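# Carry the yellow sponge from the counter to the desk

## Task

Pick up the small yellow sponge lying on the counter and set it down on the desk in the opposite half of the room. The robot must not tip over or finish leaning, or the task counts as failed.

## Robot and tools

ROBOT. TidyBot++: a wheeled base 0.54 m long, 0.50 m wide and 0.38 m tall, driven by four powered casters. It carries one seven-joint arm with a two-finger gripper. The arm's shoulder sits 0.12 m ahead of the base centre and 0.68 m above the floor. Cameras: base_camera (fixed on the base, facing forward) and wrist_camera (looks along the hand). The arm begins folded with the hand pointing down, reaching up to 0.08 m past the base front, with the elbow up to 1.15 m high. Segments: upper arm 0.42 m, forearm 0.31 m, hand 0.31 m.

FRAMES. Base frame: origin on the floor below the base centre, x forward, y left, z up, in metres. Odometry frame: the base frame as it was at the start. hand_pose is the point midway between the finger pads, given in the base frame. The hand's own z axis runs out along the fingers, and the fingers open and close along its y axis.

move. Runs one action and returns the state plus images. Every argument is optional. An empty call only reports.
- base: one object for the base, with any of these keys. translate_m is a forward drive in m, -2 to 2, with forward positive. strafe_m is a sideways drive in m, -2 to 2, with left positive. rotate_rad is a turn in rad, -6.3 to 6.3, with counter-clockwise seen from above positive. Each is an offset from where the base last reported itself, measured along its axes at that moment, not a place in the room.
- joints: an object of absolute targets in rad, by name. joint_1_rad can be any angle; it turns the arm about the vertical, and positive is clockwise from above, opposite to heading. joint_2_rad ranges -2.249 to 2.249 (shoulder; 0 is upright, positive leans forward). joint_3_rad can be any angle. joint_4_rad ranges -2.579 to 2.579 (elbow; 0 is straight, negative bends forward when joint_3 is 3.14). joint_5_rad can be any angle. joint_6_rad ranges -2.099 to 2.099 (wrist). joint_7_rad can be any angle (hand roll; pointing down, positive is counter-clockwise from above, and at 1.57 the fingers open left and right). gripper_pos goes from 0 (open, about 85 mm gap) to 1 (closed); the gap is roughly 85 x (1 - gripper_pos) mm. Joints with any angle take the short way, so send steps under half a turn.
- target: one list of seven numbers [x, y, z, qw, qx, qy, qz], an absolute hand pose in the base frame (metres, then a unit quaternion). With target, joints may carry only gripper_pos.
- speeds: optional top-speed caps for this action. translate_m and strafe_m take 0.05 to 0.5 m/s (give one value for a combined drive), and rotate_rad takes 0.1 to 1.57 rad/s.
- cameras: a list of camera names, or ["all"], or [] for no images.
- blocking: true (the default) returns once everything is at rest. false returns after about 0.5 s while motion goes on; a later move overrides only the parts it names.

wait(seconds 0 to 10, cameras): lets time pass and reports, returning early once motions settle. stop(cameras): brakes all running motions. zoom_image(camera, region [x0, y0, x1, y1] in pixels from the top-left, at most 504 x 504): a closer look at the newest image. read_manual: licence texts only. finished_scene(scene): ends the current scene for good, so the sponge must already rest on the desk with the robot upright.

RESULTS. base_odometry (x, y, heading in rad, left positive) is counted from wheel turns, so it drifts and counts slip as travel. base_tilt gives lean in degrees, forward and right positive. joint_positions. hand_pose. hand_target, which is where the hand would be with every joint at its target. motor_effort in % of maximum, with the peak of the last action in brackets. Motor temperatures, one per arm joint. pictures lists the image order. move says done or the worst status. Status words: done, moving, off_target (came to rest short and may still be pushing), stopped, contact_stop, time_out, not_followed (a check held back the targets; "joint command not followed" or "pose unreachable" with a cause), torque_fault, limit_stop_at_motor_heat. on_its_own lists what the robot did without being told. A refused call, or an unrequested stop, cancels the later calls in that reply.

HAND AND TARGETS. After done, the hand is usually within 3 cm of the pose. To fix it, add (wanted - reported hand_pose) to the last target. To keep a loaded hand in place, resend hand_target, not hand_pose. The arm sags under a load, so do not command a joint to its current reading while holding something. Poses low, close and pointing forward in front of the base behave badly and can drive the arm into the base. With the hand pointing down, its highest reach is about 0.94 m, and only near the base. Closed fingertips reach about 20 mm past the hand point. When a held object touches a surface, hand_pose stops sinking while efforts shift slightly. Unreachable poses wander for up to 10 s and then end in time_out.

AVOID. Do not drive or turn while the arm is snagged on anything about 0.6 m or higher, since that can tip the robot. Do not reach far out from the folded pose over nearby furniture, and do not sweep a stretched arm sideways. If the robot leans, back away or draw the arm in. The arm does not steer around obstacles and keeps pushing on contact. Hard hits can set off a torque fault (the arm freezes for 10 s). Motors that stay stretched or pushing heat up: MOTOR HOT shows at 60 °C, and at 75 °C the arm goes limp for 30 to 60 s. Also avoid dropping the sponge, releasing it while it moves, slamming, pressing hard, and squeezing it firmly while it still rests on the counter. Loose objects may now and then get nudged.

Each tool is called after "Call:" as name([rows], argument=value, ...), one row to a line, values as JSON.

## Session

Call:
move()

Scene clock: 0.00 s.
Motor temperatures (°C): [34 31 28 32 38 38 47]
base_odometry: x=+0.000 y=+0.000 heading=+0.000
base_tilt: forward=+0.1 right=+0.3
base_status: not commanded
joint_positions: joint_1_rad=-0.001 joint_2_rad=-0.348 joint_3_rad=+3.105 joint_4_rad=-2.510 joint_5_rad=+0.010 joint_6_rad=-0.874 joint_7_rad=+1.620 gripper_pos=+0.000
joint_status: not commanded
motor_effort: joint_1_rad=-1 joint_2_rad=-3 joint_3_rad=-1 joint_4_rad=+14 joint_5_rad=+0 joint_6_rad=+1 joint_7_rad=+0
hand_pose: x=+0.2691 y=+0.0031 z=+0.5925 quat_wxyz=(+0.011, +0.998, +0.045, +0.053) (m; base frame)
hand_target: x=+0.2693 y=+0.0031 z=+0.5927 quat_wxyz=(+0.011, +0.998, +0.045, +0.053) (m; base frame)
hand_status: not commanded
pictures: base_camera, wrist_camera
Images, in order (width x height): base_camera 644x364, wrist_camera 644x476.

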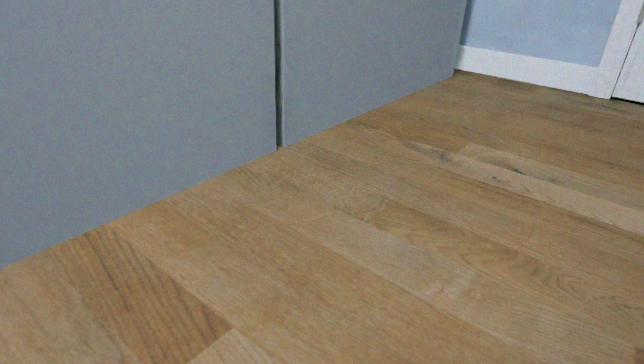

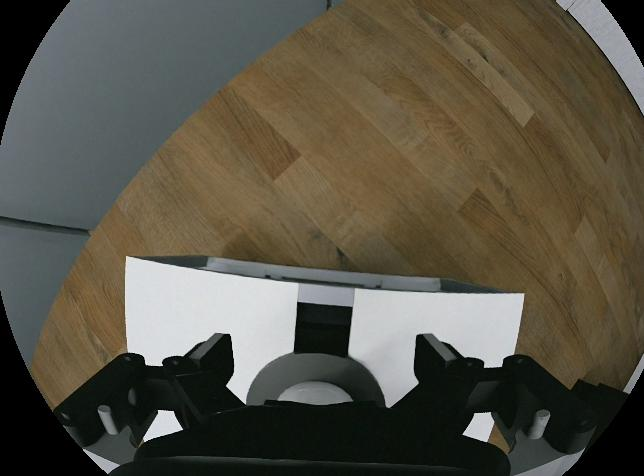

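Call:
move(base={"rotate_rad":-2.3})

Call:
move(joints={"joint_1_rad":0,"joint_2_rad":-0.6,"joint_3_rad":3.14,"joint_4_rad":-1.6,"joint_5_rad":0,"joint_6_rad":-0.9,"joint_7_rad":1.57})

Scene clock: 9.17 s.
Motor temperatures (°C): [34 31 28 32 38 38 47]
move: done
base_odometry: x=+0.000 y=+0.000 heading=-2.299
base_tilt: forward=+0.1 right=+0.3
base_status: done
joint_positions: joint_1_rad=-0.001 joint_2_rad=-0.348 joint_3_rad=+3.105 joint_4_rad=-2.510 joint_5_rad=+0.010 joint_6_rad=-0.874 joint_7_rad=+1.620 gripper_pos=+0.000
joint_status: not commanded
motor_effort: joint_1_rad=+0(1) joint_2_rad=-3(4) joint_3_rad=+0(1) joint_4_rad=+14(14) joint_5_rad=+0(1) joint_6_rad=+1(2) joint_7_rad=+0(1)
hand_pose: x=+0.2691 y=+0.0031 z=+0.5925 quat_wxyz=(+0.011, +0.998, +0.045, +0.053) (m; base frame)
hand_target: x=+0.2693 y=+0.0031 z=+0.5927 quat_wxyz=(+0.011, +0.998, +0.045, +0.053) (m; base frame)
hand_status: not commanded
pictures: base_camera, wrist_camera
Images, in order (width x height): base_camera 644x364, wrist_camera 644x476.

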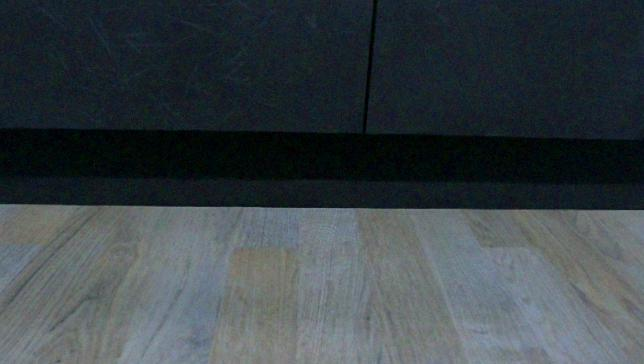

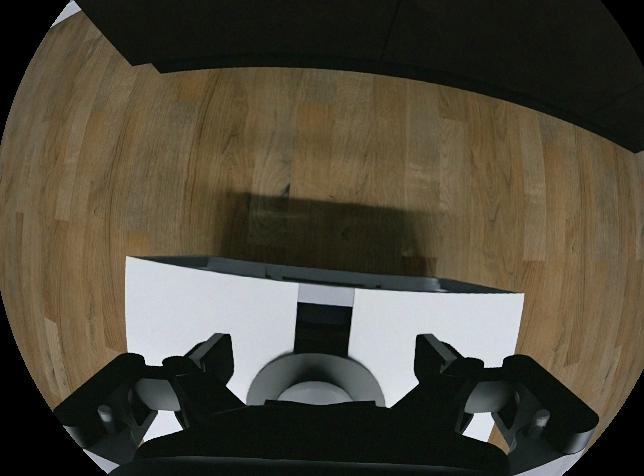

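Scene clock: 11.37 s.
Motor temperatures (°C): [34 31 28 32 38 38 47]
move: done
base_odometry: x=+0.000 y=+0.000 heading=-2.299
base_tilt: forward=+0.1 right=+0.2
base_status: not commanded
joint_positions: joint_1_rad=-0.001 joint_2_rad=-0.590 joint_3_rad=+3.124 joint_4_rad=-1.620 joint_5_rad=+0.010 joint_6_rad=-0.874 joint_7_rad=+1.613 gripper_pos=+0.000
joint_status: all done
motor_effort: joint_1_rad=-1(2) joint_2_rad=+0(7) joint_3_rad=+0(2) joint_4_rad=+19(20) joint_5_rad=+0(1) joint_6_rad=+9(9) joint_7_rad=+0(1)
hand_pose: x=+0.4483 y=+0.0078 z=+1.0913 quat_wxyz=(+0.017, +0.814, +0.026, +0.580) (m; base frame)
hand_target: x=+0.4405 y=+0.0021 z=+1.0983 quat_wxyz=(+0.000, +0.813, +0.000, +0.582) (m; base frame)
hand_status: not commanded
pictures: base_camera, wrist_camera
Images, in order (width x height): base_camera 644x364, wrist_camera 644x476.

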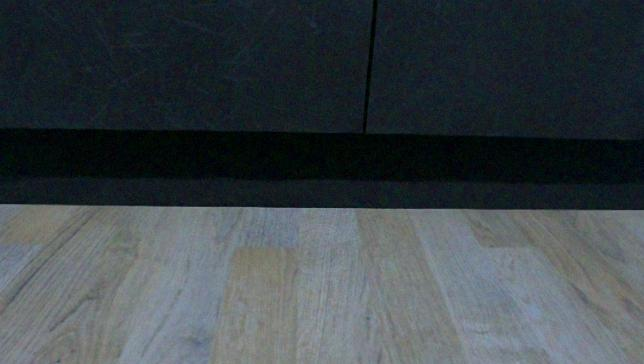

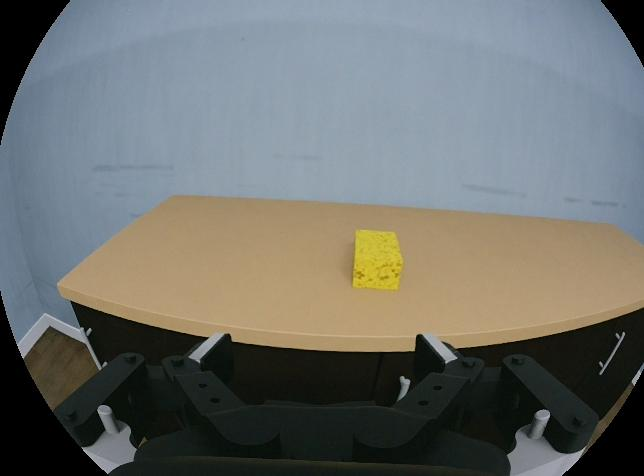

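Call:
move(base={"translate_m":0.28,"strafe_m":-0.1}, speeds={"translate_m":0.2}, cameras=[])

Call:
move(target=[0.56, 0.0, 1.06, 0, 0.94, 0, 0.342])

Scene clock: 21.63 s.
Motor temperatures (°C): [34 31 28 32 38 38 47]
move: done
base_odometry: x=-0.261 y=-0.143 heading=-2.300
base_tilt: forward=+0.1 right=+0.3
base_status: done
joint_positions: joint_1_rad=-0.001 joint_2_rad=-0.596 joint_3_rad=+3.128 joint_4_rad=-1.620 joint_5_rad=+0.010 joint_6_rad=-0.874 joint_7_rad=+1.613 gripper_pos=+0.000
joint_status: not commanded
motor_effort: joint_1_rad=-1(1) joint_2_rad=+0(3) joint_3_rad=+0(2) joint_4_rad=+19(20) joint_5_rad=+0(1) joint_6_rad=+9(9) joint_7_rad=+0(1)
hand_pose: x=+0.4459 y=+0.0057 z=+1.0935 quat_wxyz=(+0.017, +0.812, +0.024, +0.582) (m; base frame)
hand_target: x=+0.4405 y=+0.0021 z=+1.0983 quat_wxyz=(+0.000, +0.813, +0.000, +0.582) (m; base frame)
hand_status: not commanded
pictures: none
No camera images: "cameras" was empty.

Scene clock: 23.93 s.
Motor temperatures (°C): [34 31 28 32 38 38 47]
move: done
base_odometry: x=-0.261 y=-0.143 heading=-2.300
base_tilt: forward=+0.1 right=+0.2
base_status: not commanded
joint_positions: joint_1_rad=-0.011 joint_2_rad=-0.023 joint_3_rad=+3.156 joint_4_rad=-0.935 joint_5_rad=+0.010 joint_6_rad=-1.481 joint_7_rad=+1.613 gripper_pos=+0.000
joint_status: not commanded
motor_effort: joint_1_rad=-1(1) joint_2_rad=-17(19) joint_3_rad=+0(2) joint_4_rad=+16(20) joint_5_rad=+0(1) joint_6_rad=+6(9) joint_7_rad=+0(1)
hand_pose: x=+0.5700 y=-0.0033 z=+1.0668 quat_wxyz=(+0.013, +0.931, +0.017, +0.365) (m; base frame)
hand_target: x=+0.5600 y=+0.0000 z=+1.0600 quat_wxyz=(+0.000, +0.940, +0.000, +0.342) (m; base frame)
hand_status: done (0.012 m and 3.7 deg from the pose sent, 0.119 m and 31.5 deg at the start)
pictures: base_camera, wrist_camera
Images, in order (width x height): base_camera 644x364, wrist_camera 644x476.

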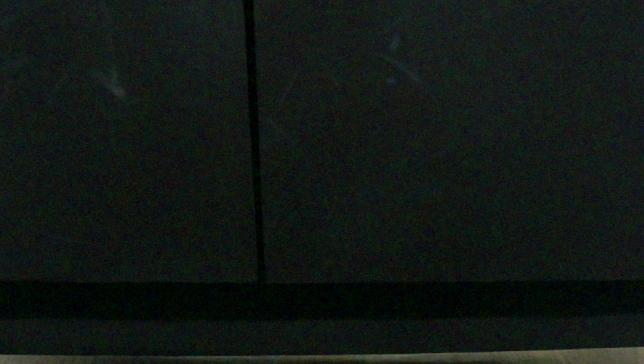

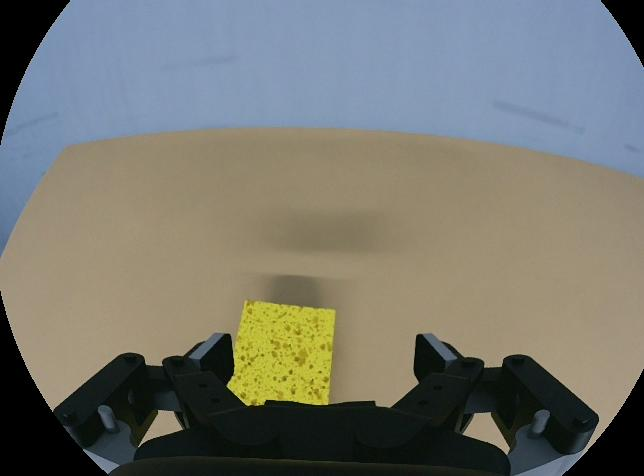

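Call:
move(target=[0.56, 0.036, 1.02, 0.0103, 0.94, -0.028, 0.342], cameras=["wrist_camera"])

Scene clock: 32.57 s.
Motor temperatures (°C): [34 31 28 32 38 38 47]
move: done
base_odometry: x=-0.261 y=-0.143 heading=-2.300
base_tilt: forward=+0.1 right=+0.3
base_status: not commanded
joint_positions: joint_1_rad=-0.071 joint_2_rad=-0.048 joint_3_rad=+3.058 joint_4_rad=-1.090 joint_5_rad=+0.109 joint_6_rad=-1.470 joint_7_rad=+1.405 gripper_pos=+0.000
joint_status: not commanded
motor_effort: joint_1_rad=-1(1) joint_2_rad=-17(18) joint_3_rad=+0(1) joint_4_rad=+17(18) joint_5_rad=+1(1) joint_6_rad=+6(7) joint_7_rad=+0(1)
hand_pose: x=+0.5514 y=+0.0361 z=+1.0110 quat_wxyz=(+0.005, +0.949, -0.016, +0.314) (m; base frame)
hand_target: x=+0.5600 y=+0.0360 z=+1.0200 quat_wxyz=(+0.010, +0.939, -0.028, +0.342) (m; base frame)
hand_status: done (0.012 m and 3.6 deg from the pose sent, 0.062 m and 5.9 deg at the start)
pictures: wrist_camera
Images, in order (width x height): wrist_camera 644x476.

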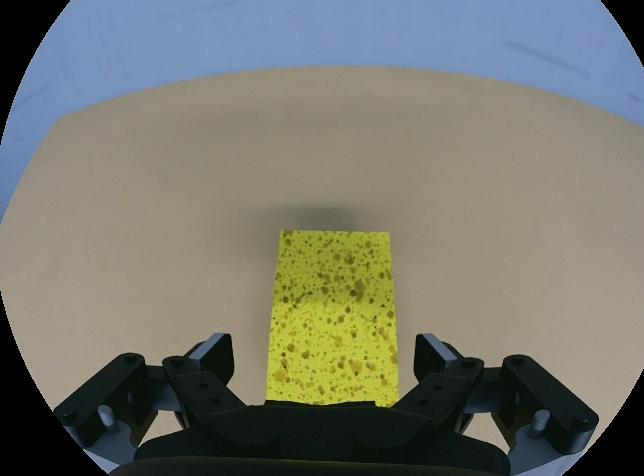

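Call:
move(target=[0.605, 0.031, 0.985, 0.0103, 0.936, -0.028, 0.352], cameras=["wrist_camera"])

Scene clock: 37.83 s.
Motor temperatures (°C): [34 31 28 32 38 38 47]
move: done
base_odometry: x=-0.261 y=-0.143 heading=-2.300
base_tilt: forward=+0.1 right=+0.2
base_status: not commanded
joint_positions: joint_1_rad=-0.073 joint_2_rad=-0.022 joint_3_rad=+3.069 joint_4_rad=-1.187 joint_5_rad=+0.110 joint_6_rad=-1.312 joint_7_rad=+1.404 gripper_pos=+0.000
joint_status: not commanded
motor_effort: joint_1_rad=-1(1) joint_2_rad=-19(21) joint_3_rad=+0(1) joint_4_rad=+18(19) joint_5_rad=+1(1) joint_6_rad=+6(6) joint_7_rad=+0(1)
hand_pose: x=+0.5885 y=+0.0370 z=+0.9828 quat_wxyz=(+0.004, +0.944, -0.014, +0.330) (m; base frame)
hand_target: x=+0.6050 y=+0.0310 z=+0.9850 quat_wxyz=(+0.010, +0.936, -0.028, +0.352) (m; base frame)
hand_status: done (0.018 m and 3.2 deg from the pose sent, 0.060 m and 4.8 deg at the start)
pictures: wrist_camera
Images, in order (width x height): wrist_camera 644x476.

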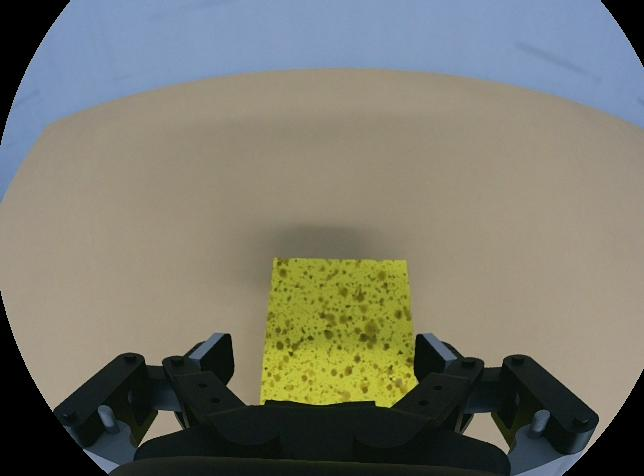

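Call:
move(target=[0.605, 0.021, 0.985, 0.0103, 0.936, -0.028, 0.352], cameras=["wrist_camera"])

Scene clock: 40.53 s.
Motor temperatures (°C): [34 31 28 32 38 38 47]
move: done
base_odometry: x=-0.261 y=-0.143 heading=-2.300
base_tilt: forward=+0.1 right=+0.3
base_status: not commanded
joint_positions: joint_1_rad=-0.072 joint_2_rad=-0.022 joint_3_rad=+3.091 joint_4_rad=-1.189 joint_5_rad=+0.110 joint_6_rad=-1.307 joint_7_rad=+1.408 gripper_pos=+0.000
joint_status: not commanded
motor_effort: joint_1_rad=+0(2) joint_2_rad=-19(19) joint_3_rad=+0(1) joint_4_rad=+18(18) joint_5_rad=+1(1) joint_6_rad=+6(6) joint_7_rad=-1(1)
hand_pose: x=+0.5905 y=+0.0265 z=+0.9832 quat_wxyz=(+0.008, +0.943, -0.023, +0.332) (m; base frame)
hand_target: x=+0.6050 y=+0.0210 z=+0.9850 quat_wxyz=(+0.010, +0.936, -0.028, +0.352) (m; base frame)
hand_status: done (0.016 m and 2.6 deg from the pose sent, 0.023 m and 3.2 deg at the start)
pictures: wrist_camera
Images, in order (width x height): wrist_camera 644x476.

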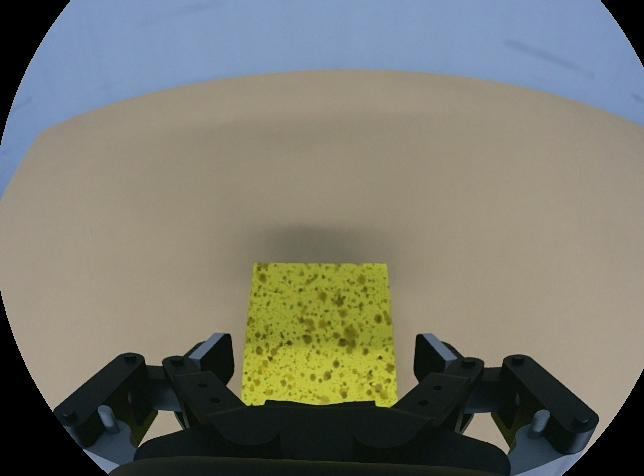

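Call:
move(target=[0.619, 0.022, 0.968, 0.0103, 0.936, -0.028, 0.352], cameras=["wrist_camera"])

Scene clock: 45.53 s.
Motor temperatures (°C): [34 31 28 32 38 38 47]
move: done
base_odometry: x=-0.261 y=-0.143 heading=-2.300
base_tilt: forward=+0.1 right=+0.3
base_status: not commanded
joint_positions: joint_1_rad=-0.072 joint_2_rad=-0.012 joint_3_rad=+3.094 joint_4_rad=-1.230 joint_5_rad=+0.110 joint_6_rad=-1.247 joint_7_rad=+1.408 gripper_pos=+0.000
joint_status: not commanded
motor_effort: joint_1_rad=-1(1) joint_2_rad=-20(21) joint_3_rad=+0(1) joint_4_rad=+18(19) joint_5_rad=+1(1) joint_6_rad=+6(6) joint_7_rad=+0(1)
hand_pose: x=+0.6029 y=+0.0273 z=+0.9702 quat_wxyz=(+0.008, +0.942, -0.021, +0.336) (m; base frame)
hand_target: x=+0.6190 y=+0.0220 z=+0.9680 quat_wxyz=(+0.010, +0.936, -0.028, +0.352) (m; base frame)
hand_status: done (0.017 m and 2.1 deg from the pose sent, 0.033 m and 2.6 deg at the start)
pictures: wrist_camera
Images, in order (width x height): wrist_camera 644x476.

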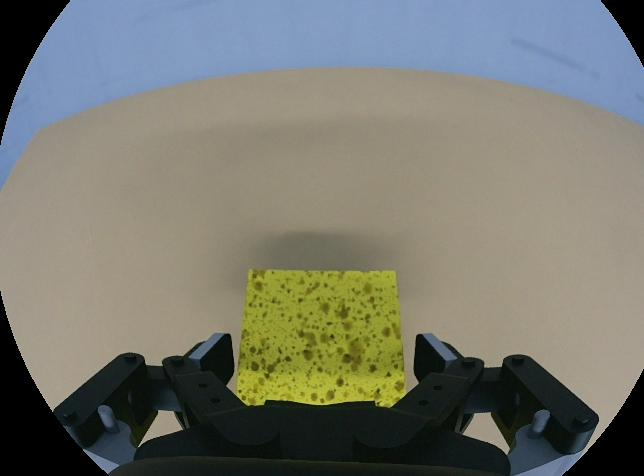

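Call:
move(target=[0.630, 0.022, 0.963, 0.0103, 0.936, -0.028, 0.352], cameras=[])

Call:
move(joints={"gripper_pos":0.4}, cameras=["wrist_camera"])

Scene clock: 48.43 s.
Motor temperatures (°C): [34 31 28 32 38 38 47]
move: done
base_odometry: x=-0.261 y=-0.143 heading=-2.300
base_tilt: forward=+0.1 right=+0.2
base_status: not commanded
joint_positions: joint_1_rad=-0.075 joint_2_rad=+0.006 joint_3_rad=+3.105 joint_4_rad=-1.230 joint_5_rad=+0.110 joint_6_rad=-1.231 joint_7_rad=+1.408 gripper_pos=+0.000
joint_status: not commanded
motor_effort: joint_1_rad=+0(1) joint_2_rad=-20(22) joint_3_rad=+0(1) joint_4_rad=+19(19) joint_5_rad=+1(1) joint_6_rad=+6(6) joint_7_rad=+0(1)
hand_pose: x=+0.6123 y=+0.0245 z=+0.9642 quat_wxyz=(+0.009, +0.942, -0.024, +0.335) (m; base frame)
hand_target: x=+0.6300 y=+0.0220 z=+0.9630 quat_wxyz=(+0.010, +0.936, -0.028, +0.352) (m; base frame)
hand_status: done (0.018 m and 2.2 deg from the pose sent, 0.029 m and 2.1 deg at the start)
pictures: none
No camera images: "cameras" was empty.

Scene clock: 49.20 s.
Motor temperatures (°C): [34 31 28 32 38 38 47]
move: off_target
base_odometry: x=-0.261 y=-0.143 heading=-2.300
base_tilt: forward=+0.1 right=+0.3
base_status: not commanded
joint_positions: joint_1_rad=-0.075 joint_2_rad=+0.002 joint_3_rad=+3.105 joint_4_rad=-1.230 joint_5_rad=+0.110 joint_6_rad=-1.226 joint_7_rad=+1.408 gripper_pos=+0.323
joint_status: gripper_pos off_target (ended at +0.323, target +0.400)
motor_effort: joint_1_rad=+0(1) joint_2_rad=-18(21) joint_3_rad=+0(1) joint_4_rad=+17(19) joint_5_rad=+1(1) joint_6_rad=+5(6) joint_7_rad=+0(1)
hand_pose: x=+0.6122 y=+0.0246 z=+0.9675 quat_wxyz=(+0.008, +0.940, -0.024, +0.339) (m; base frame)
hand_target: x=+0.6300 y=+0.0220 z=+0.9630 quat_wxyz=(+0.010, +0.936, -0.028, +0.352) (m; base frame)
hand_status: not commanded
pictures: wrist_camera
Images, in order (width x height): wrist_camera 644x476.

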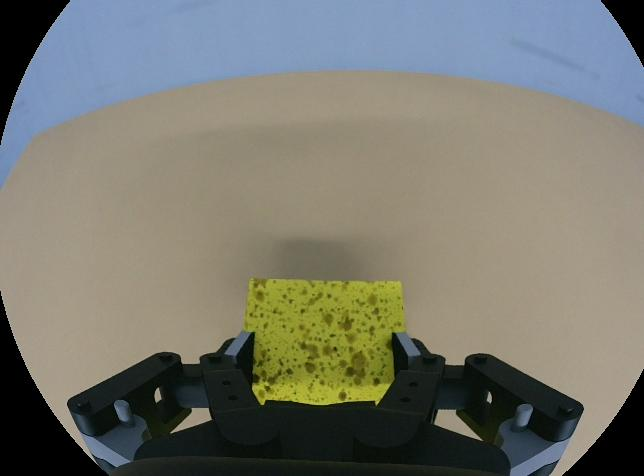

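Call:
move(joints={"gripper_pos":0.6}, cameras=[])

Call:
move(target=[0.60, 0.02, 1.02, 0.0103, 0.936, -0.028, 0.352], cameras=["wrist_camera"])

Call:
move(target=[0.50, 0.01, 1.06, 0, 0.92, 0, 0.392], cameras=[])

Call:
move(base={"translate_m":-0.3}, speeds={"translate_m":0.4}, cameras=[])

Call:
move(joints={"joint_1_rad":0,"joint_2_rad":-0.6,"joint_3_rad":3.14,"joint_4_rad":-1.6,"joint_5_rad":0,"joint_6_rad":-0.7,"joint_7_rad":1.57}, base={"rotate_rad":-1.57})

Scene clock: 57.47 s.
Motor temperatures (°C): [34 31 28 32 38 38 47]
move: off_target
base_odometry: x=-0.261 y=-0.143 heading=-2.300
base_tilt: forward=+0.1 right=+0.3
base_status: not commanded
joint_positions: joint_1_rad=-0.075 joint_2_rad=+0.002 joint_3_rad=+3.105 joint_4_rad=-1.230 joint_5_rad=+0.110 joint_6_rad=-1.226 joint_7_rad=+1.408 gripper_pos=+0.323
joint_status: gripper_pos off_target (ended at +0.323, target +0.600)
motor_effort: joint_1_rad=-1(1) joint_2_rad=-18(19) joint_3_rad=-1(1) joint_4_rad=+17(17) joint_5_rad=+1(1) joint_6_rad=+5(5) joint_7_rad=+0(1)
hand_pose: x=+0.6122 y=+0.0246 z=+0.9675 quat_wxyz=(+0.008, +0.940, -0.024, +0.339) (m; base frame)
hand_target: x=+0.6300 y=+0.0220 z=+0.9630 quat_wxyz=(+0.010, +0.936, -0.028, +0.352) (m; base frame)
hand_status: not commanded
pictures: none
No camera images: "cameras" was empty.

Scene clock: 58.60 s.
Motor temperatures (°C): [34 31 28 32 38 38 47]
move: done
base_odometry: x=-0.261 y=-0.143 heading=-2.300
base_tilt: forward=+0.1 right=+0.3
base_status: not commanded
joint_positions: joint_1_rad=-0.075 joint_2_rad=+0.005 joint_3_rad=+3.105 joint_4_rad=-1.081 joint_5_rad=+0.110 joint_6_rad=-1.304 joint_7_rad=+1.408 gripper_pos=+0.324
joint_status: not commanded
motor_effort: joint_1_rad=-1(1) joint_2_rad=-20(23) joint_3_rad=-1(1) joint_4_rad=+18(20) joint_5_rad=+1(1) joint_6_rad=+6(7) joint_7_rad=-1(1)
hand_pose: x=+0.6110 y=+0.0236 z=+1.0236 quat_wxyz=(+0.004, +0.928, -0.029, +0.371) (m; base frame)
hand_target: x=+0.6000 y=+0.0200 z=+1.0200 quat_wxyz=(+0.010, +0.936, -0.028, +0.352) (m; base frame)
hand_status: done (0.012 m and 2.5 deg from the pose sent, 0.054 m and 1.6 deg at the start)
pictures: wrist_camera
Images, in order (width x height): wrist_camera 644x476.

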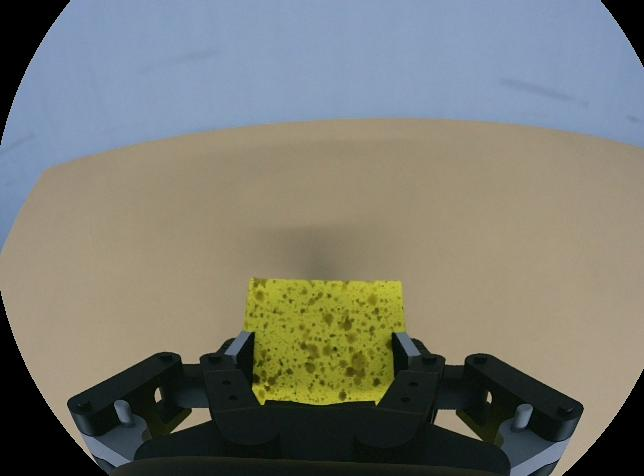

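Scene clock: 60.17 s.
Motor temperatures (°C): [34 31 28 32 38 38 47]
move: done
base_odometry: x=-0.261 y=-0.143 heading=-2.300
base_tilt: forward=+0.1 right=+0.2
base_status: not commanded
joint_positions: joint_1_rad=-0.025 joint_2_rad=-0.239 joint_3_rad=+3.105 joint_4_rad=-1.156 joint_5_rad=+0.062 joint_6_rad=-1.332 joint_7_rad=+1.496 gripper_pos=+0.324
joint_status: not commanded
motor_effort: joint_1_rad=-1(1) joint_2_rad=-10(22) joint_3_rad=+0(1) joint_4_rad=+17(19) joint_5_rad=+1(1) joint_6_rad=+7(8) joint_7_rad=+0(1)
hand_pose: x=+0.5106 y=+0.0100 z=+1.0870 quat_wxyz=(+0.005, +0.901, -0.011, +0.433) (m; base frame)
hand_target: x=+0.5000 y=+0.0100 z=+1.0600 quat_wxyz=(+0.000, +0.920, +0.000, +0.392) (m; base frame)
hand_status: done (0.029 m and 5.3 deg from the pose sent, 0.118 m and 4.3 deg at the start)
pictures: none
No camera images: "cameras" was empty.

Scene clock: 62.07 s.
Motor temperatures (°C): [34 31 28 32 38 38 47]
move: done
base_odometry: x=-0.061 y=+0.082 heading=-2.299
base_tilt: forward=+0.1 right=+0.3
base_status: done
joint_positions: joint_1_rad=-0.023 joint_2_rad=-0.241 joint_3_rad=+3.106 joint_4_rad=-1.159 joint_5_rad=+0.059 joint_6_rad=-1.337 joint_7_rad=+1.496 gripper_pos=+0.324
joint_status: not commanded
motor_effort: joint_1_rad=-1(1) joint_2_rad=-10(15) joint_3_rad=+0(1) joint_4_rad=+17(19) joint_5_rad=+0(1) joint_6_rad=+7(8) joint_7_rad=+0(1)
hand_pose: x=+0.5089 y=+0.0093 z=+1.0850 quat_wxyz=(+0.004, +0.903, -0.012, +0.430) (m; base frame)
hand_target: x=+0.5000 y=+0.0100 z=+1.0600 quat_wxyz=(+0.000, +0.920, +0.000, +0.392) (m; base frame)
hand_status: not commanded
pictures: none
No camera images: "cameras" was empty.

Scene clock: 64.37 s.
Motor temperatures (°C): [34 31 28 32 38 38 47]
move: done
base_odometry: x=-0.061 y=+0.082 heading=+2.415
base_tilt: forward=+0.1 right=+0.3
base_status: done
joint_positions: joint_1_rad=-0.010 joint_2_rad=-0.585 joint_3_rad=+3.133 joint_4_rad=-1.579 joint_5_rad=+0.033 joint_6_rad=-0.770 joint_7_rad=+1.527 gripper_pos=+0.324
joint_status: all done
motor_effort: joint_1_rad=+0(2) joint_2_rad=+0(12) joint_3_rad=+0(3) joint_4_rad=+19(20) joint_5_rad=+0(2) joint_6_rad=+9(10) joint_7_rad=+0(1)
hand_pose: x=+0.4554 y=+0.0021 z=+1.1441 quat_wxyz=(-0.001, +0.772, -0.007, +0.636) (m; base frame)
hand_target: x=+0.4546 y=+0.0022 z=+1.1588 quat_wxyz=(+0.000, +0.751, +0.000, +0.660) (m; base frame)
hand_status: not commanded
pictures: base_camera, wrist_camera
Images, in order (width x height): base_camera 644x364, wrist_camera 644x476.

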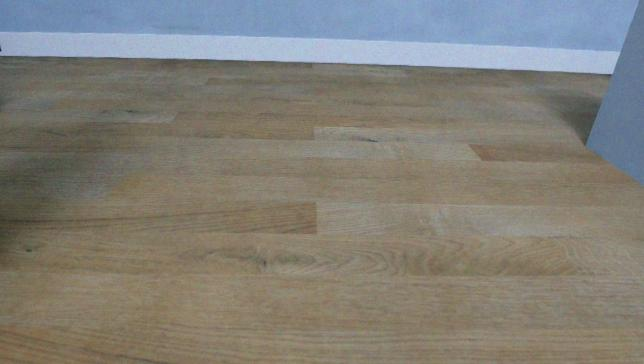

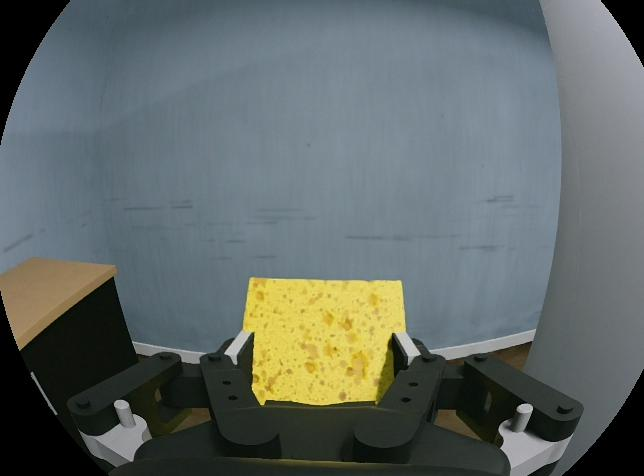

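Call:
move(base={"translate_m":1.05}, cameras=["base_camera"])

Scene clock: 72.97 s.
Motor temperatures (°C): [34 31 28 32 38 38 47]
move: done
base_odometry: x=-0.846 y=+0.779 heading=+2.414
base_tilt: forward=+0.1 right=+0.2
base_status: done
joint_positions: joint_1_rad=-0.010 joint_2_rad=-0.595 joint_3_rad=+3.133 joint_4_rad=-1.584 joint_5_rad=+0.033 joint_6_rad=-0.766 joint_7_rad=+1.527 gripper_pos=+0.324
joint_status: not commanded
motor_effort: joint_1_rad=+0(1) joint_2_rad=+0(4) joint_3_rad=+0(2) joint_4_rad=+19(20) joint_5_rad=+0(1) joint_6_rad=+10(10) joint_7_rad=+0(1)
hand_pose: x=+0.4516 y=+0.0021 z=+1.1463 quat_wxyz=(-0.001, +0.769, -0.007, +0.639) (m; base frame)
hand_target: x=+0.4546 y=+0.0022 z=+1.1588 quat_wxyz=(+0.000, +0.751, +0.000, +0.660) (m; base frame)
hand_status: not commanded
pictures: base_camera
Images, in order (width x height): base_camera 644x364.

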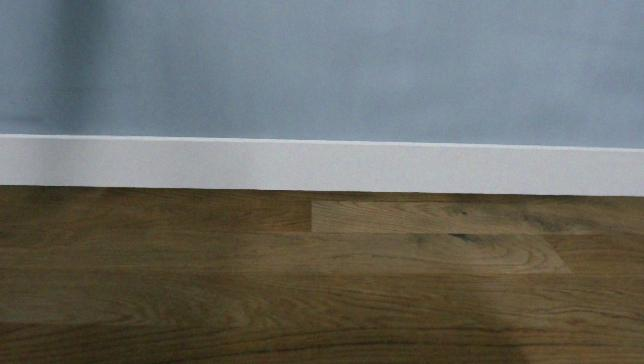

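Call:
move(base={"translate_m":0.05}, cameras=[])

Call:
move(base={"rotate_rad":-1.53}, cameras=["base_camera"])

Scene clock: 75.83 s.
Motor temperatures (°C): [34 31 28 32 38 38 47]
move: done
base_odometry: x=-0.884 y=+0.813 heading=+2.413
base_tilt: forward=+0.1 right=+0.2
base_status: done
joint_positions: joint_1_rad=-0.010 joint_2_rad=-0.592 joint_3_rad=+3.133 joint_4_rad=-1.586 joint_5_rad=+0.033 joint_6_rad=-0.765 joint_7_rad=+1.527 gripper_pos=+0.324
joint_status: not commanded
motor_effort: joint_1_rad=-1(1) joint_2_rad=-1(5) joint_3_rad=+0(2) joint_4_rad=+19(20) joint_5_rad=+0(0) joint_6_rad=+9(10) joint_7_rad=+0(1)
hand_pose: x=+0.4534 y=+0.0021 z=+1.1442 quat_wxyz=(-0.001, +0.770, -0.007, +0.638) (m; base frame)
hand_target: x=+0.4546 y=+0.0022 z=+1.1588 quat_wxyz=(+0.000, +0.751, +0.000, +0.660) (m; base frame)
hand_status: not commanded
pictures: none
No camera images: "cameras" was empty.

Scene clock: 78.10 s.
Motor temperatures (°C): [34 31 28 32 38 38 47]
move: done
base_odometry: x=-0.884 y=+0.813 heading=+0.884
base_tilt: forward=+0.1 right=+0.3
base_status: done
joint_positions: joint_1_rad=-0.008 joint_2_rad=-0.592 joint_3_rad=+3.136 joint_4_rad=-1.586 joint_5_rad=+0.032 joint_6_rad=-0.765 joint_7_rad=+1.527 gripper_pos=+0.324
joint_status: not commanded
motor_effort: joint_1_rad=-1(1) joint_2_rad=+0(2) joint_3_rad=+0(2) joint_4_rad=+19(20) joint_5_rad=+0(1) joint_6_rad=+10(10) joint_7_rad=+0(1)
hand_pose: x=+0.4535 y=-0.0001 z=+1.1443 quat_wxyz=(-0.001, +0.770, -0.009, +0.638) (m; base frame)
hand_target: x=+0.4546 y=+0.0022 z=+1.1588 quat_wxyz=(+0.000, +0.751, +0.000, +0.660) (m; base frame)
hand_status: not commanded
pictures: base_camera
Images, in order (width x height): base_camera 644x364.

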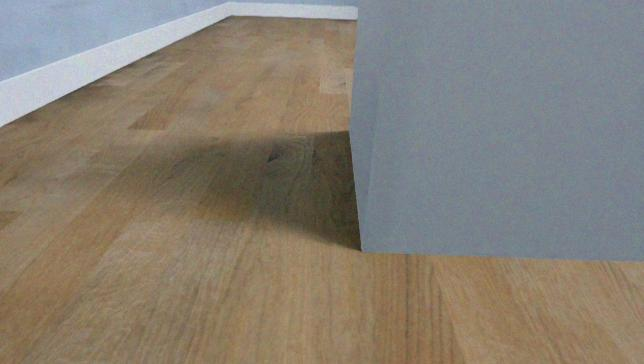

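Call:
move(base={"strafe_m":0.36}, speeds={"strafe_m":0.3}, cameras=["base_camera"])

Scene clock: 83.03 s.
Motor temperatures (°C): [34 31 28 32 38 38 47]
move: done
base_odometry: x=-1.162 y=+1.041 heading=+0.884
base_tilt: forward=+0.1 right=+0.2
base_status: done
joint_positions: joint_1_rad=-0.008 joint_2_rad=-0.592 joint_3_rad=+3.138 joint_4_rad=-1.586 joint_5_rad=+0.031 joint_6_rad=-0.765 joint_7_rad=+1.527 gripper_pos=+0.324
joint_status: not commanded
motor_effort: joint_1_rad=-1(1) joint_2_rad=+0(1) joint_3_rad=+0(3) joint_4_rad=+19(19) joint_5_rad=+0(1) joint_6_rad=+9(10) joint_7_rad=+0(1)
hand_pose: x=+0.4535 y=-0.0005 z=+1.1443 quat_wxyz=(-0.001, +0.770, -0.010, +0.638) (m; base frame)
hand_target: x=+0.4546 y=+0.0022 z=+1.1588 quat_wxyz=(+0.000, +0.751, +0.000, +0.660) (m; base frame)
hand_status: not commanded
pictures: base_camera
Images, in order (width x height): base_camera 644x364.

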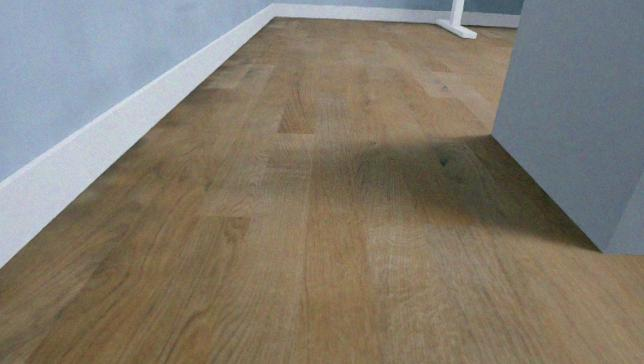

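Call:
move(base={"rotate_rad":-0.03}, cameras=[])

Call:
move(base={"translate_m":1.58}, cameras=["base_camera"])

Scene clock: 90.07 s.
Motor temperatures (°C): [34 31 28 32 38 38 47]
move: done
base_odometry: x=-1.162 y=+1.041 heading=+0.854
base_tilt: forward=+0.1 right=+0.2
base_status: done
joint_positions: joint_1_rad=-0.007 joint_2_rad=-0.592 joint_3_rad=+3.138 joint_4_rad=-1.586 joint_5_rad=+0.031 joint_6_rad=-0.765 joint_7_rad=+1.527 gripper_pos=+0.324
joint_status: not commanded
motor_effort: joint_1_rad=-1(2) joint_2_rad=+0(1) joint_3_rad=+0(2) joint_4_rad=+19(20) joint_5_rad=+0(1) joint_6_rad=+9(10) joint_7_rad=+0(1)
hand_pose: x=+0.4535 y=-0.0008 z=+1.1443 quat_wxyz=(-0.001, +0.770, -0.010, +0.638) (m; base frame)
hand_target: x=+0.4546 y=+0.0022 z=+1.1588 quat_wxyz=(+0.000, +0.751, +0.000, +0.660) (m; base frame)
hand_status: not commanded
pictures: none
No camera images: "cameras" was empty.

Scene clock: 93.93 s.
Motor temperatures (°C): [34 31 28 32 38 38 47]
move: done
base_odometry: x=-0.125 y=+2.233 heading=+0.855
base_tilt: forward=+0.1 right=+0.2
base_status: done
joint_positions: joint_1_rad=-0.007 joint_2_rad=-0.595 joint_3_rad=+3.138 joint_4_rad=-1.586 joint_5_rad=+0.031 joint_6_rad=-0.764 joint_7_rad=+1.527 gripper_pos=+0.324
joint_status: not commanded
motor_effort: joint_1_rad=-1(1) joint_2_rad=-1(4) joint_3_rad=+0(2) joint_4_rad=+19(20) joint_5_rad=+0(1) joint_6_rad=+10(10) joint_7_rad=-1(1)
hand_pose: x=+0.4521 y=-0.0008 z=+1.1453 quat_wxyz=(-0.001, +0.769, -0.010, +0.639) (m; base frame)
hand_target: x=+0.4546 y=+0.0022 z=+1.1588 quat_wxyz=(+0.000, +0.751, +0.000, +0.660) (m; base frame)
hand_status: not commanded
pictures: base_camera
Images, in order (width x height): base_camera 644x364.

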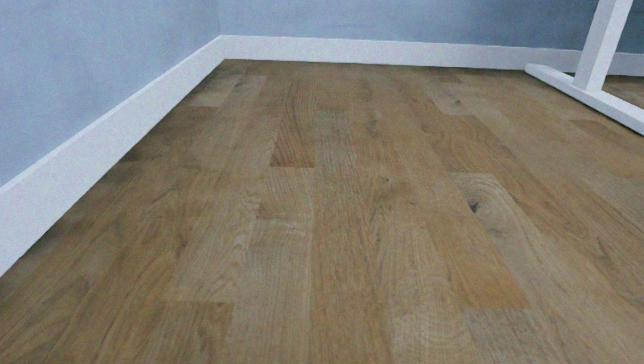

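Call:
move(base={"strafe_m":-1.47,"rotate_rad":-0.02}, speeds={"strafe_m":0.35}, cameras=[])

Call:
move(joints={"joint_2_rad":-0.4,"joint_4_rad":-1.5,"joint_6_rad":-1.3})

Scene clock: 103.20 s.
Motor temperatures (°C): [34 31 28 32 38 38 47]
move: done
base_odometry: x=+0.984 y=+1.268 heading=+0.835
base_tilt: forward=+0.1 right=+0.3
base_status: done
joint_positions: joint_1_rad=-0.007 joint_2_rad=-0.595 joint_3_rad=+3.140 joint_4_rad=-1.586 joint_5_rad=+0.029 joint_6_rad=-0.764 joint_7_rad=+1.528 gripper_pos=+0.324
joint_status: not commanded
motor_effort: joint_1_rad=-1(1) joint_2_rad=+0(2) joint_3_rad=+1(3) joint_4_rad=+19(20) joint_5_rad=+0(1) joint_6_rad=+9(10) joint_7_rad=+0(1)
hand_pose: x=+0.4521 y=-0.0015 z=+1.1454 quat_wxyz=(-0.002, +0.769, -0.011, +0.639) (m; base frame)
hand_target: x=+0.4546 y=+0.0022 z=+1.1588 quat_wxyz=(+0.000, +0.751, +0.000, +0.660) (m; base frame)
hand_status: not commanded
pictures: none
No camera images: "cameras" was empty.

Scene clock: 104.80 s.
Motor temperatures (°C): [34 31 28 32 38 38 47]
move: done
base_odometry: x=+0.984 y=+1.268 heading=+0.835
base_tilt: forward=+0.1 right=+0.2
base_status: not commanded
joint_positions: joint_1_rad=-0.007 joint_2_rad=-0.399 joint_3_rad=+3.140 joint_4_rad=-1.524 joint_5_rad=+0.029 joint_6_rad=-1.236 joint_7_rad=+1.528 gripper_pos=+0.324
joint_status: all done
motor_effort: joint_1_rad=-1(1) joint_2_rad=-6(9) joint_3_rad=+0(1) joint_4_rad=+18(21) joint_5_rad=+0(1) joint_6_rad=+7(9) joint_7_rad=+0(1)
hand_pose: x=+0.4582 y=-0.0040 z=+0.9837 quat_wxyz=(+0.005, +0.925, -0.017, +0.380) (m; base frame)
hand_target: x=+0.4456 y=+0.0020 z=+0.9824 quat_wxyz=(+0.000, +0.932, +0.000, +0.362) (m; base frame)
hand_status: not commanded
pictures: base_camera, wrist_camera
Images, in order (width x height): base_camera 644x364, wrist_camera 644x476.

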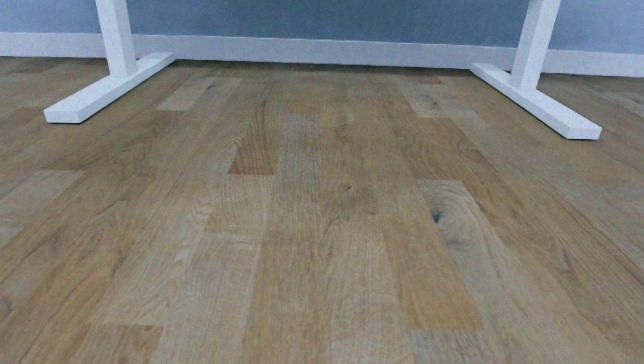

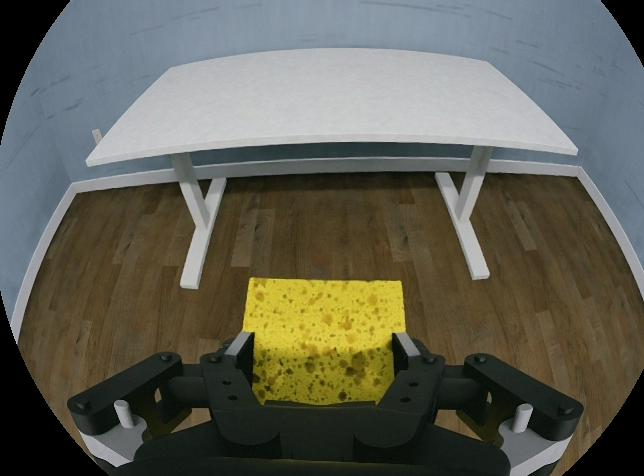

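Call:
move(base={"translate_m":0.53}, speeds={"translate_m":0.3}, cameras=["wrist_camera"])

Scene clock: 109.27 s.
Motor temperatures (°C): [34 31 28 32 38 38 47]
move: done
base_odometry: x=+1.340 y=+1.661 heading=+0.835
base_tilt: forward=+0.1 right=+0.3
base_status: done
joint_positions: joint_1_rad=-0.007 joint_2_rad=-0.396 joint_3_rad=+3.140 joint_4_rad=-1.523 joint_5_rad=+0.029 joint_6_rad=-1.242 joint_7_rad=+1.528 gripper_pos=+0.324
joint_status: not commanded
motor_effort: joint_1_rad=-1(1) joint_2_rad=-6(10) joint_3_rad=+0(2) joint_4_rad=+18(19) joint_5_rad=+0(1) joint_6_rad=+6(7) joint_7_rad=+0(1)
hand_pose: x=+0.4577 y=-0.0040 z=+0.9823 quat_wxyz=(+0.005, +0.926, -0.017, +0.377) (m; base frame)
hand_target: x=+0.4456 y=+0.0020 z=+0.9824 quat_wxyz=(+0.000, +0.932, +0.000, +0.362) (m; base frame)
hand_status: not commanded
pictures: wrist_camera
Images, in order (width x height): wrist_camera 644x476.

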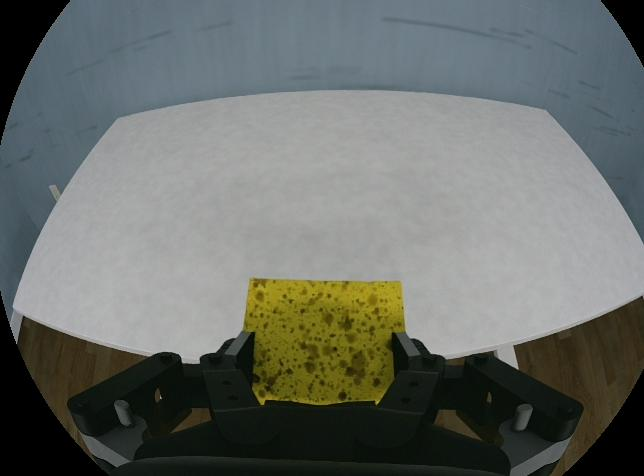

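Call:
move(target=[0.70, 0.0, 0.92, 0, 0.935, 0, 0.355], cameras=[])

Call:
move(target=[0.70, 0.0, 0.86, 0, 0.928, 0, 0.372], cameras=["wrist_camera"])

Call:
move(target=[0.70, 0.0, 0.835, 0, 0.928, 0, 0.372], cameras=["wrist_camera"])

Scene clock: 115.77 s.
Motor temperatures (°C): [34 31 28 32 38 38 47]
move: done
base_odometry: x=+1.340 y=+1.661 heading=+0.835
base_tilt: forward=+0.1 right=+0.3
base_status: not commanded
joint_positions: joint_1_rad=-0.007 joint_2_rad=+0.149 joint_3_rad=+3.156 joint_4_rad=-1.266 joint_5_rad=+0.024 joint_6_rad=-1.090 joint_7_rad=+1.537 gripper_pos=+0.325
joint_status: not commanded
motor_effort: joint_1_rad=+0(1) joint_2_rad=-27(29) joint_3_rad=+0(1) joint_4_rad=+19(20) joint_5_rad=+0(0) joint_6_rad=+6(7) joint_7_rad=+0(1)
hand_pose: x=+0.6773 y=-0.0083 z=+0.8965 quat_wxyz=(+0.008, +0.949, -0.017, +0.313) (m; base frame)
hand_target: x=+0.7000 y=+0.0000 z=+0.9200 quat_wxyz=(+0.000, +0.935, +0.000, +0.355) (m; base frame)
hand_status: done (0.034 m and 5.5 deg from the pose sent, 0.250 m and 3.4 deg at the start)
pictures: none
No camera images: "cameras" was empty.

Scene clock: 117.37 s.
Motor temperatures (°C): [34 31 28 32 38 38 47]
move: done
base_odometry: x=+1.340 y=+1.661 heading=+0.835
base_tilt: forward=+0.1 right=+0.2
base_status: not commanded
joint_positions: joint_1_rad=-0.007 joint_2_rad=+0.134 joint_3_rad=+3.156 joint_4_rad=-1.476 joint_5_rad=+0.024 joint_6_rad=-0.832 joint_7_rad=+1.538 gripper_pos=+0.325
joint_status: not commanded
motor_effort: joint_1_rad=-1(1) joint_2_rad=-26(28) joint_3_rad=+0(1) joint_4_rad=+20(21) joint_5_rad=+0(0) joint_6_rad=+6(7) joint_7_rad=+0(1)
hand_pose: x=+0.6900 y=-0.0074 z=+0.8483 quat_wxyz=(+0.007, +0.939, -0.014, +0.343) (m; base frame)
hand_target: x=+0.7000 y=+0.0000 z=+0.8599 quat_wxyz=(+0.000, +0.928, +0.000, +0.372) (m; base frame)
hand_status: done (0.017 m and 4.0 deg from the pose sent, 0.044 m and 7.5 deg at the start)
pictures: wrist_camera
Images, in order (width x height): wrist_camera 644x476.

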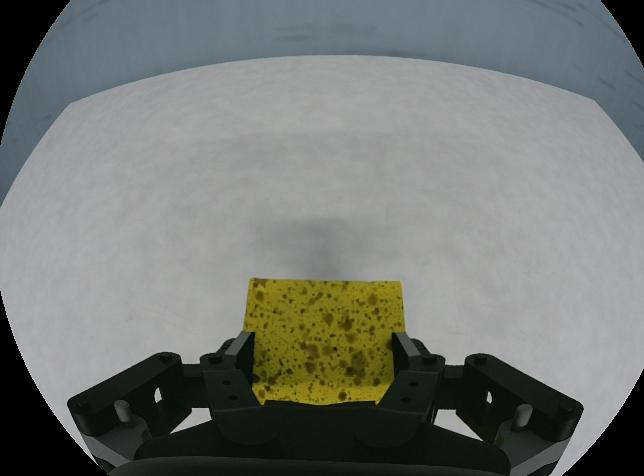

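Scene clock: 118.50 s.
Motor temperatures (°C): [34 31 28 32 38 38 47]
move: done
base_odometry: x=+1.340 y=+1.661 heading=+0.835
base_tilt: forward=+0.1 right=+0.2
base_status: not commanded
joint_positions: joint_1_rad=-0.007 joint_2_rad=+0.133 joint_3_rad=+3.156 joint_4_rad=-1.551 joint_5_rad=+0.023 joint_6_rad=-0.751 joint_7_rad=+1.539 gripper_pos=+0.325
joint_status: not commanded
motor_effort: joint_1_rad=+0(1) joint_2_rad=-26(27) joint_3_rad=+0(1) joint_4_rad=+20(21) joint_5_rad=+0(1) joint_6_rad=+6(7) joint_7_rad=+0(1)
hand_pose: x=+0.6893 y=-0.0070 z=+0.8265 quat_wxyz=(+0.007, +0.938, -0.012, +0.346) (m; base frame)
hand_target: x=+0.7000 y=+0.0000 z=+0.8350 quat_wxyz=(+0.000, +0.928, +0.000, +0.372) (m; base frame)
hand_status: done (0.015 m and 3.6 deg from the pose sent, 0.018 m and 4.0 deg at the start)
pictures: wrist_camera
Images, in order (width x height): wrist_camera 644x476.

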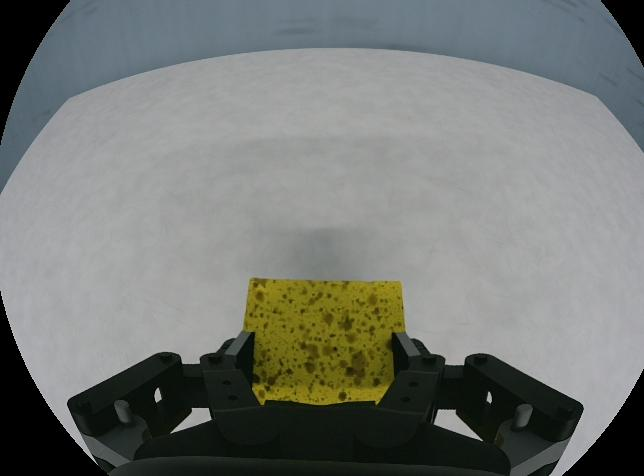

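Call:
move(target=[0.70, 0.0, 0.815, 0, 0.924, 0, 0.382], cameras=[])

Call:
move(target=[0.70, 0.0, 0.80, 0, 0.924, 0, 0.382], cameras=[])

Call:
move(target=[0.70, 0.0, 0.785, 0, 0.924, 0, 0.382], cameras=["wrist_camera"])

Scene clock: 123.30 s.
Motor temperatures (°C): [34 31 28 32 38 38 47]
move: done
base_odometry: x=+1.340 y=+1.661 heading=+0.835
base_tilt: forward=+0.1 right=+0.3
base_status: not commanded
joint_positions: joint_1_rad=-0.007 joint_2_rad=+0.132 joint_3_rad=+3.156 joint_4_rad=-1.633 joint_5_rad=+0.023 joint_6_rad=-0.650 joint_7_rad=+1.540 gripper_pos=+0.325
joint_status: not commanded
motor_effort: joint_1_rad=+0(1) joint_2_rad=-26(27) joint_3_rad=+0(1) joint_4_rad=+20(21) joint_5_rad=+0(0) joint_6_rad=+6(7) joint_7_rad=+0(1)
hand_pose: x=+0.6899 y=-0.0064 z=+0.8055 quat_wxyz=(+0.006, +0.935, -0.011, +0.355) (m; base frame)
hand_target: x=+0.7000 y=+0.0000 z=+0.8150 quat_wxyz=(+0.000, +0.924, +0.000, +0.382) (m; base frame)
hand_status: done (0.015 m and 3.6 deg from the pose sent, 0.017 m and 4.7 deg at the start)
pictures: none
No camera images: "cameras" was empty.

Scene clock: 124.00 s.
Motor temperatures (°C): [34 31 28 32 38 38 47]
move: done
base_odometry: x=+1.340 y=+1.661 heading=+0.835
base_tilt: forward=+0.1 right=+0.2
base_status: not commanded
joint_positions: joint_1_rad=-0.007 joint_2_rad=+0.132 joint_3_rad=+3.156 joint_4_rad=-1.672 joint_5_rad=+0.022 joint_6_rad=-0.599 joint_7_rad=+1.541 gripper_pos=+0.325
joint_status: not commanded
motor_effort: joint_1_rad=+0(1) joint_2_rad=-26(27) joint_3_rad=+0(1) joint_4_rad=+19(20) joint_5_rad=+0(0) joint_6_rad=+7(7) joint_7_rad=+0(1)
hand_pose: x=+0.6900 y=-0.0059 z=+0.7959 quat_wxyz=(+0.006, +0.933, -0.011, +0.361) (m; base frame)
hand_target: x=+0.7000 y=+0.0000 z=+0.8000 quat_wxyz=(+0.000, +0.924, +0.000, +0.382) (m; base frame)
hand_status: done (0.012 m and 3.0 deg from the pose sent, 0.013 m and 3.6 deg at the start)
pictures: none
No camera images: "cameras" was empty.

Scene clock: 124.67 s.
Motor temperatures (°C): [34 31 28 32 38 38 47]
move: done
base_odometry: x=+1.340 y=+1.661 heading=+0.835
base_tilt: forward=+0.1 right=+0.3
base_status: not commanded
joint_positions: joint_1_rad=-0.007 joint_2_rad=+0.133 joint_3_rad=+3.156 joint_4_rad=-1.703 joint_5_rad=+0.020 joint_6_rad=-0.548 joint_7_rad=+1.542 gripper_pos=+0.325
joint_status: not commanded
motor_effort: joint_1_rad=-1(1) joint_2_rad=-25(26) joint_3_rad=+0(1) joint_4_rad=+18(19) joint_5_rad=+0(1) joint_6_rad=+6(7) joint_7_rad=-1(1)
hand_pose: x=+0.6921 y=-0.0054 z=+0.7905 quat_wxyz=(+0.005, +0.929, -0.010, +0.370) (m; base frame)
hand_target: x=+0.7000 y=+0.0000 z=+0.7850 quat_wxyz=(+0.000, +0.924, +0.000, +0.382) (m; base frame)
hand_status: done (0.011 m and 2.0 deg from the pose sent, 0.016 m and 3.0 deg at the start)
pictures: wrist_camera
Images, in order (width x height): wrist_camera 644x476.

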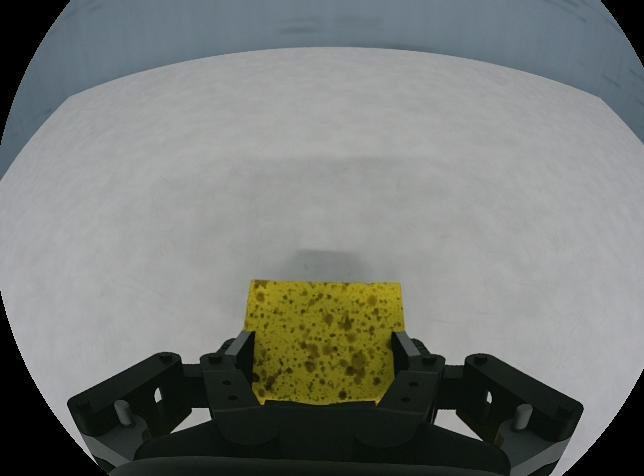

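Call:
move(target=[0.70, 0.0, 0.776, 0, 0.924, 0, 0.382], cameras=["wrist_camera"])

Scene clock: 126.90 s.
Motor temperatures (°C): [34 31 28 32 38 38 47]
move: done
base_odometry: x=+1.340 y=+1.661 heading=+0.835
base_tilt: forward=+0.1 right=+0.3
base_status: not commanded
joint_positions: joint_1_rad=-0.007 joint_2_rad=+0.133 joint_3_rad=+3.156 joint_4_rad=-1.719 joint_5_rad=+0.019 joint_6_rad=-0.516 joint_7_rad=+1.543 gripper_pos=+0.325
joint_status: not commanded
motor_effort: joint_1_rad=+0(1) joint_2_rad=-24(25) joint_3_rad=+0(1) joint_4_rad=+18(19) joint_5_rad=+0(1) joint_6_rad=+6(7) joint_7_rad=+0(1)
hand_pose: x=+0.6946 y=-0.0051 z=+0.7894 quat_wxyz=(+0.004, +0.926, -0.010, +0.378) (m; base frame)
hand_target: x=+0.7000 y=+0.0000 z=+0.7760 quat_wxyz=(+0.000, +0.924, +0.000, +0.382) (m; base frame)
hand_status: done (0.015 m and 1.3 deg from the pose sent, 0.017 m and 2.0 deg at the start)
pictures: wrist_camera
Images, in order (width x height): wrist_camera 644x476.

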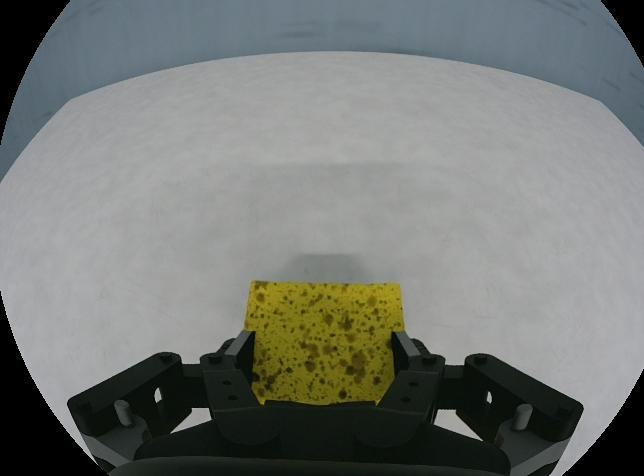

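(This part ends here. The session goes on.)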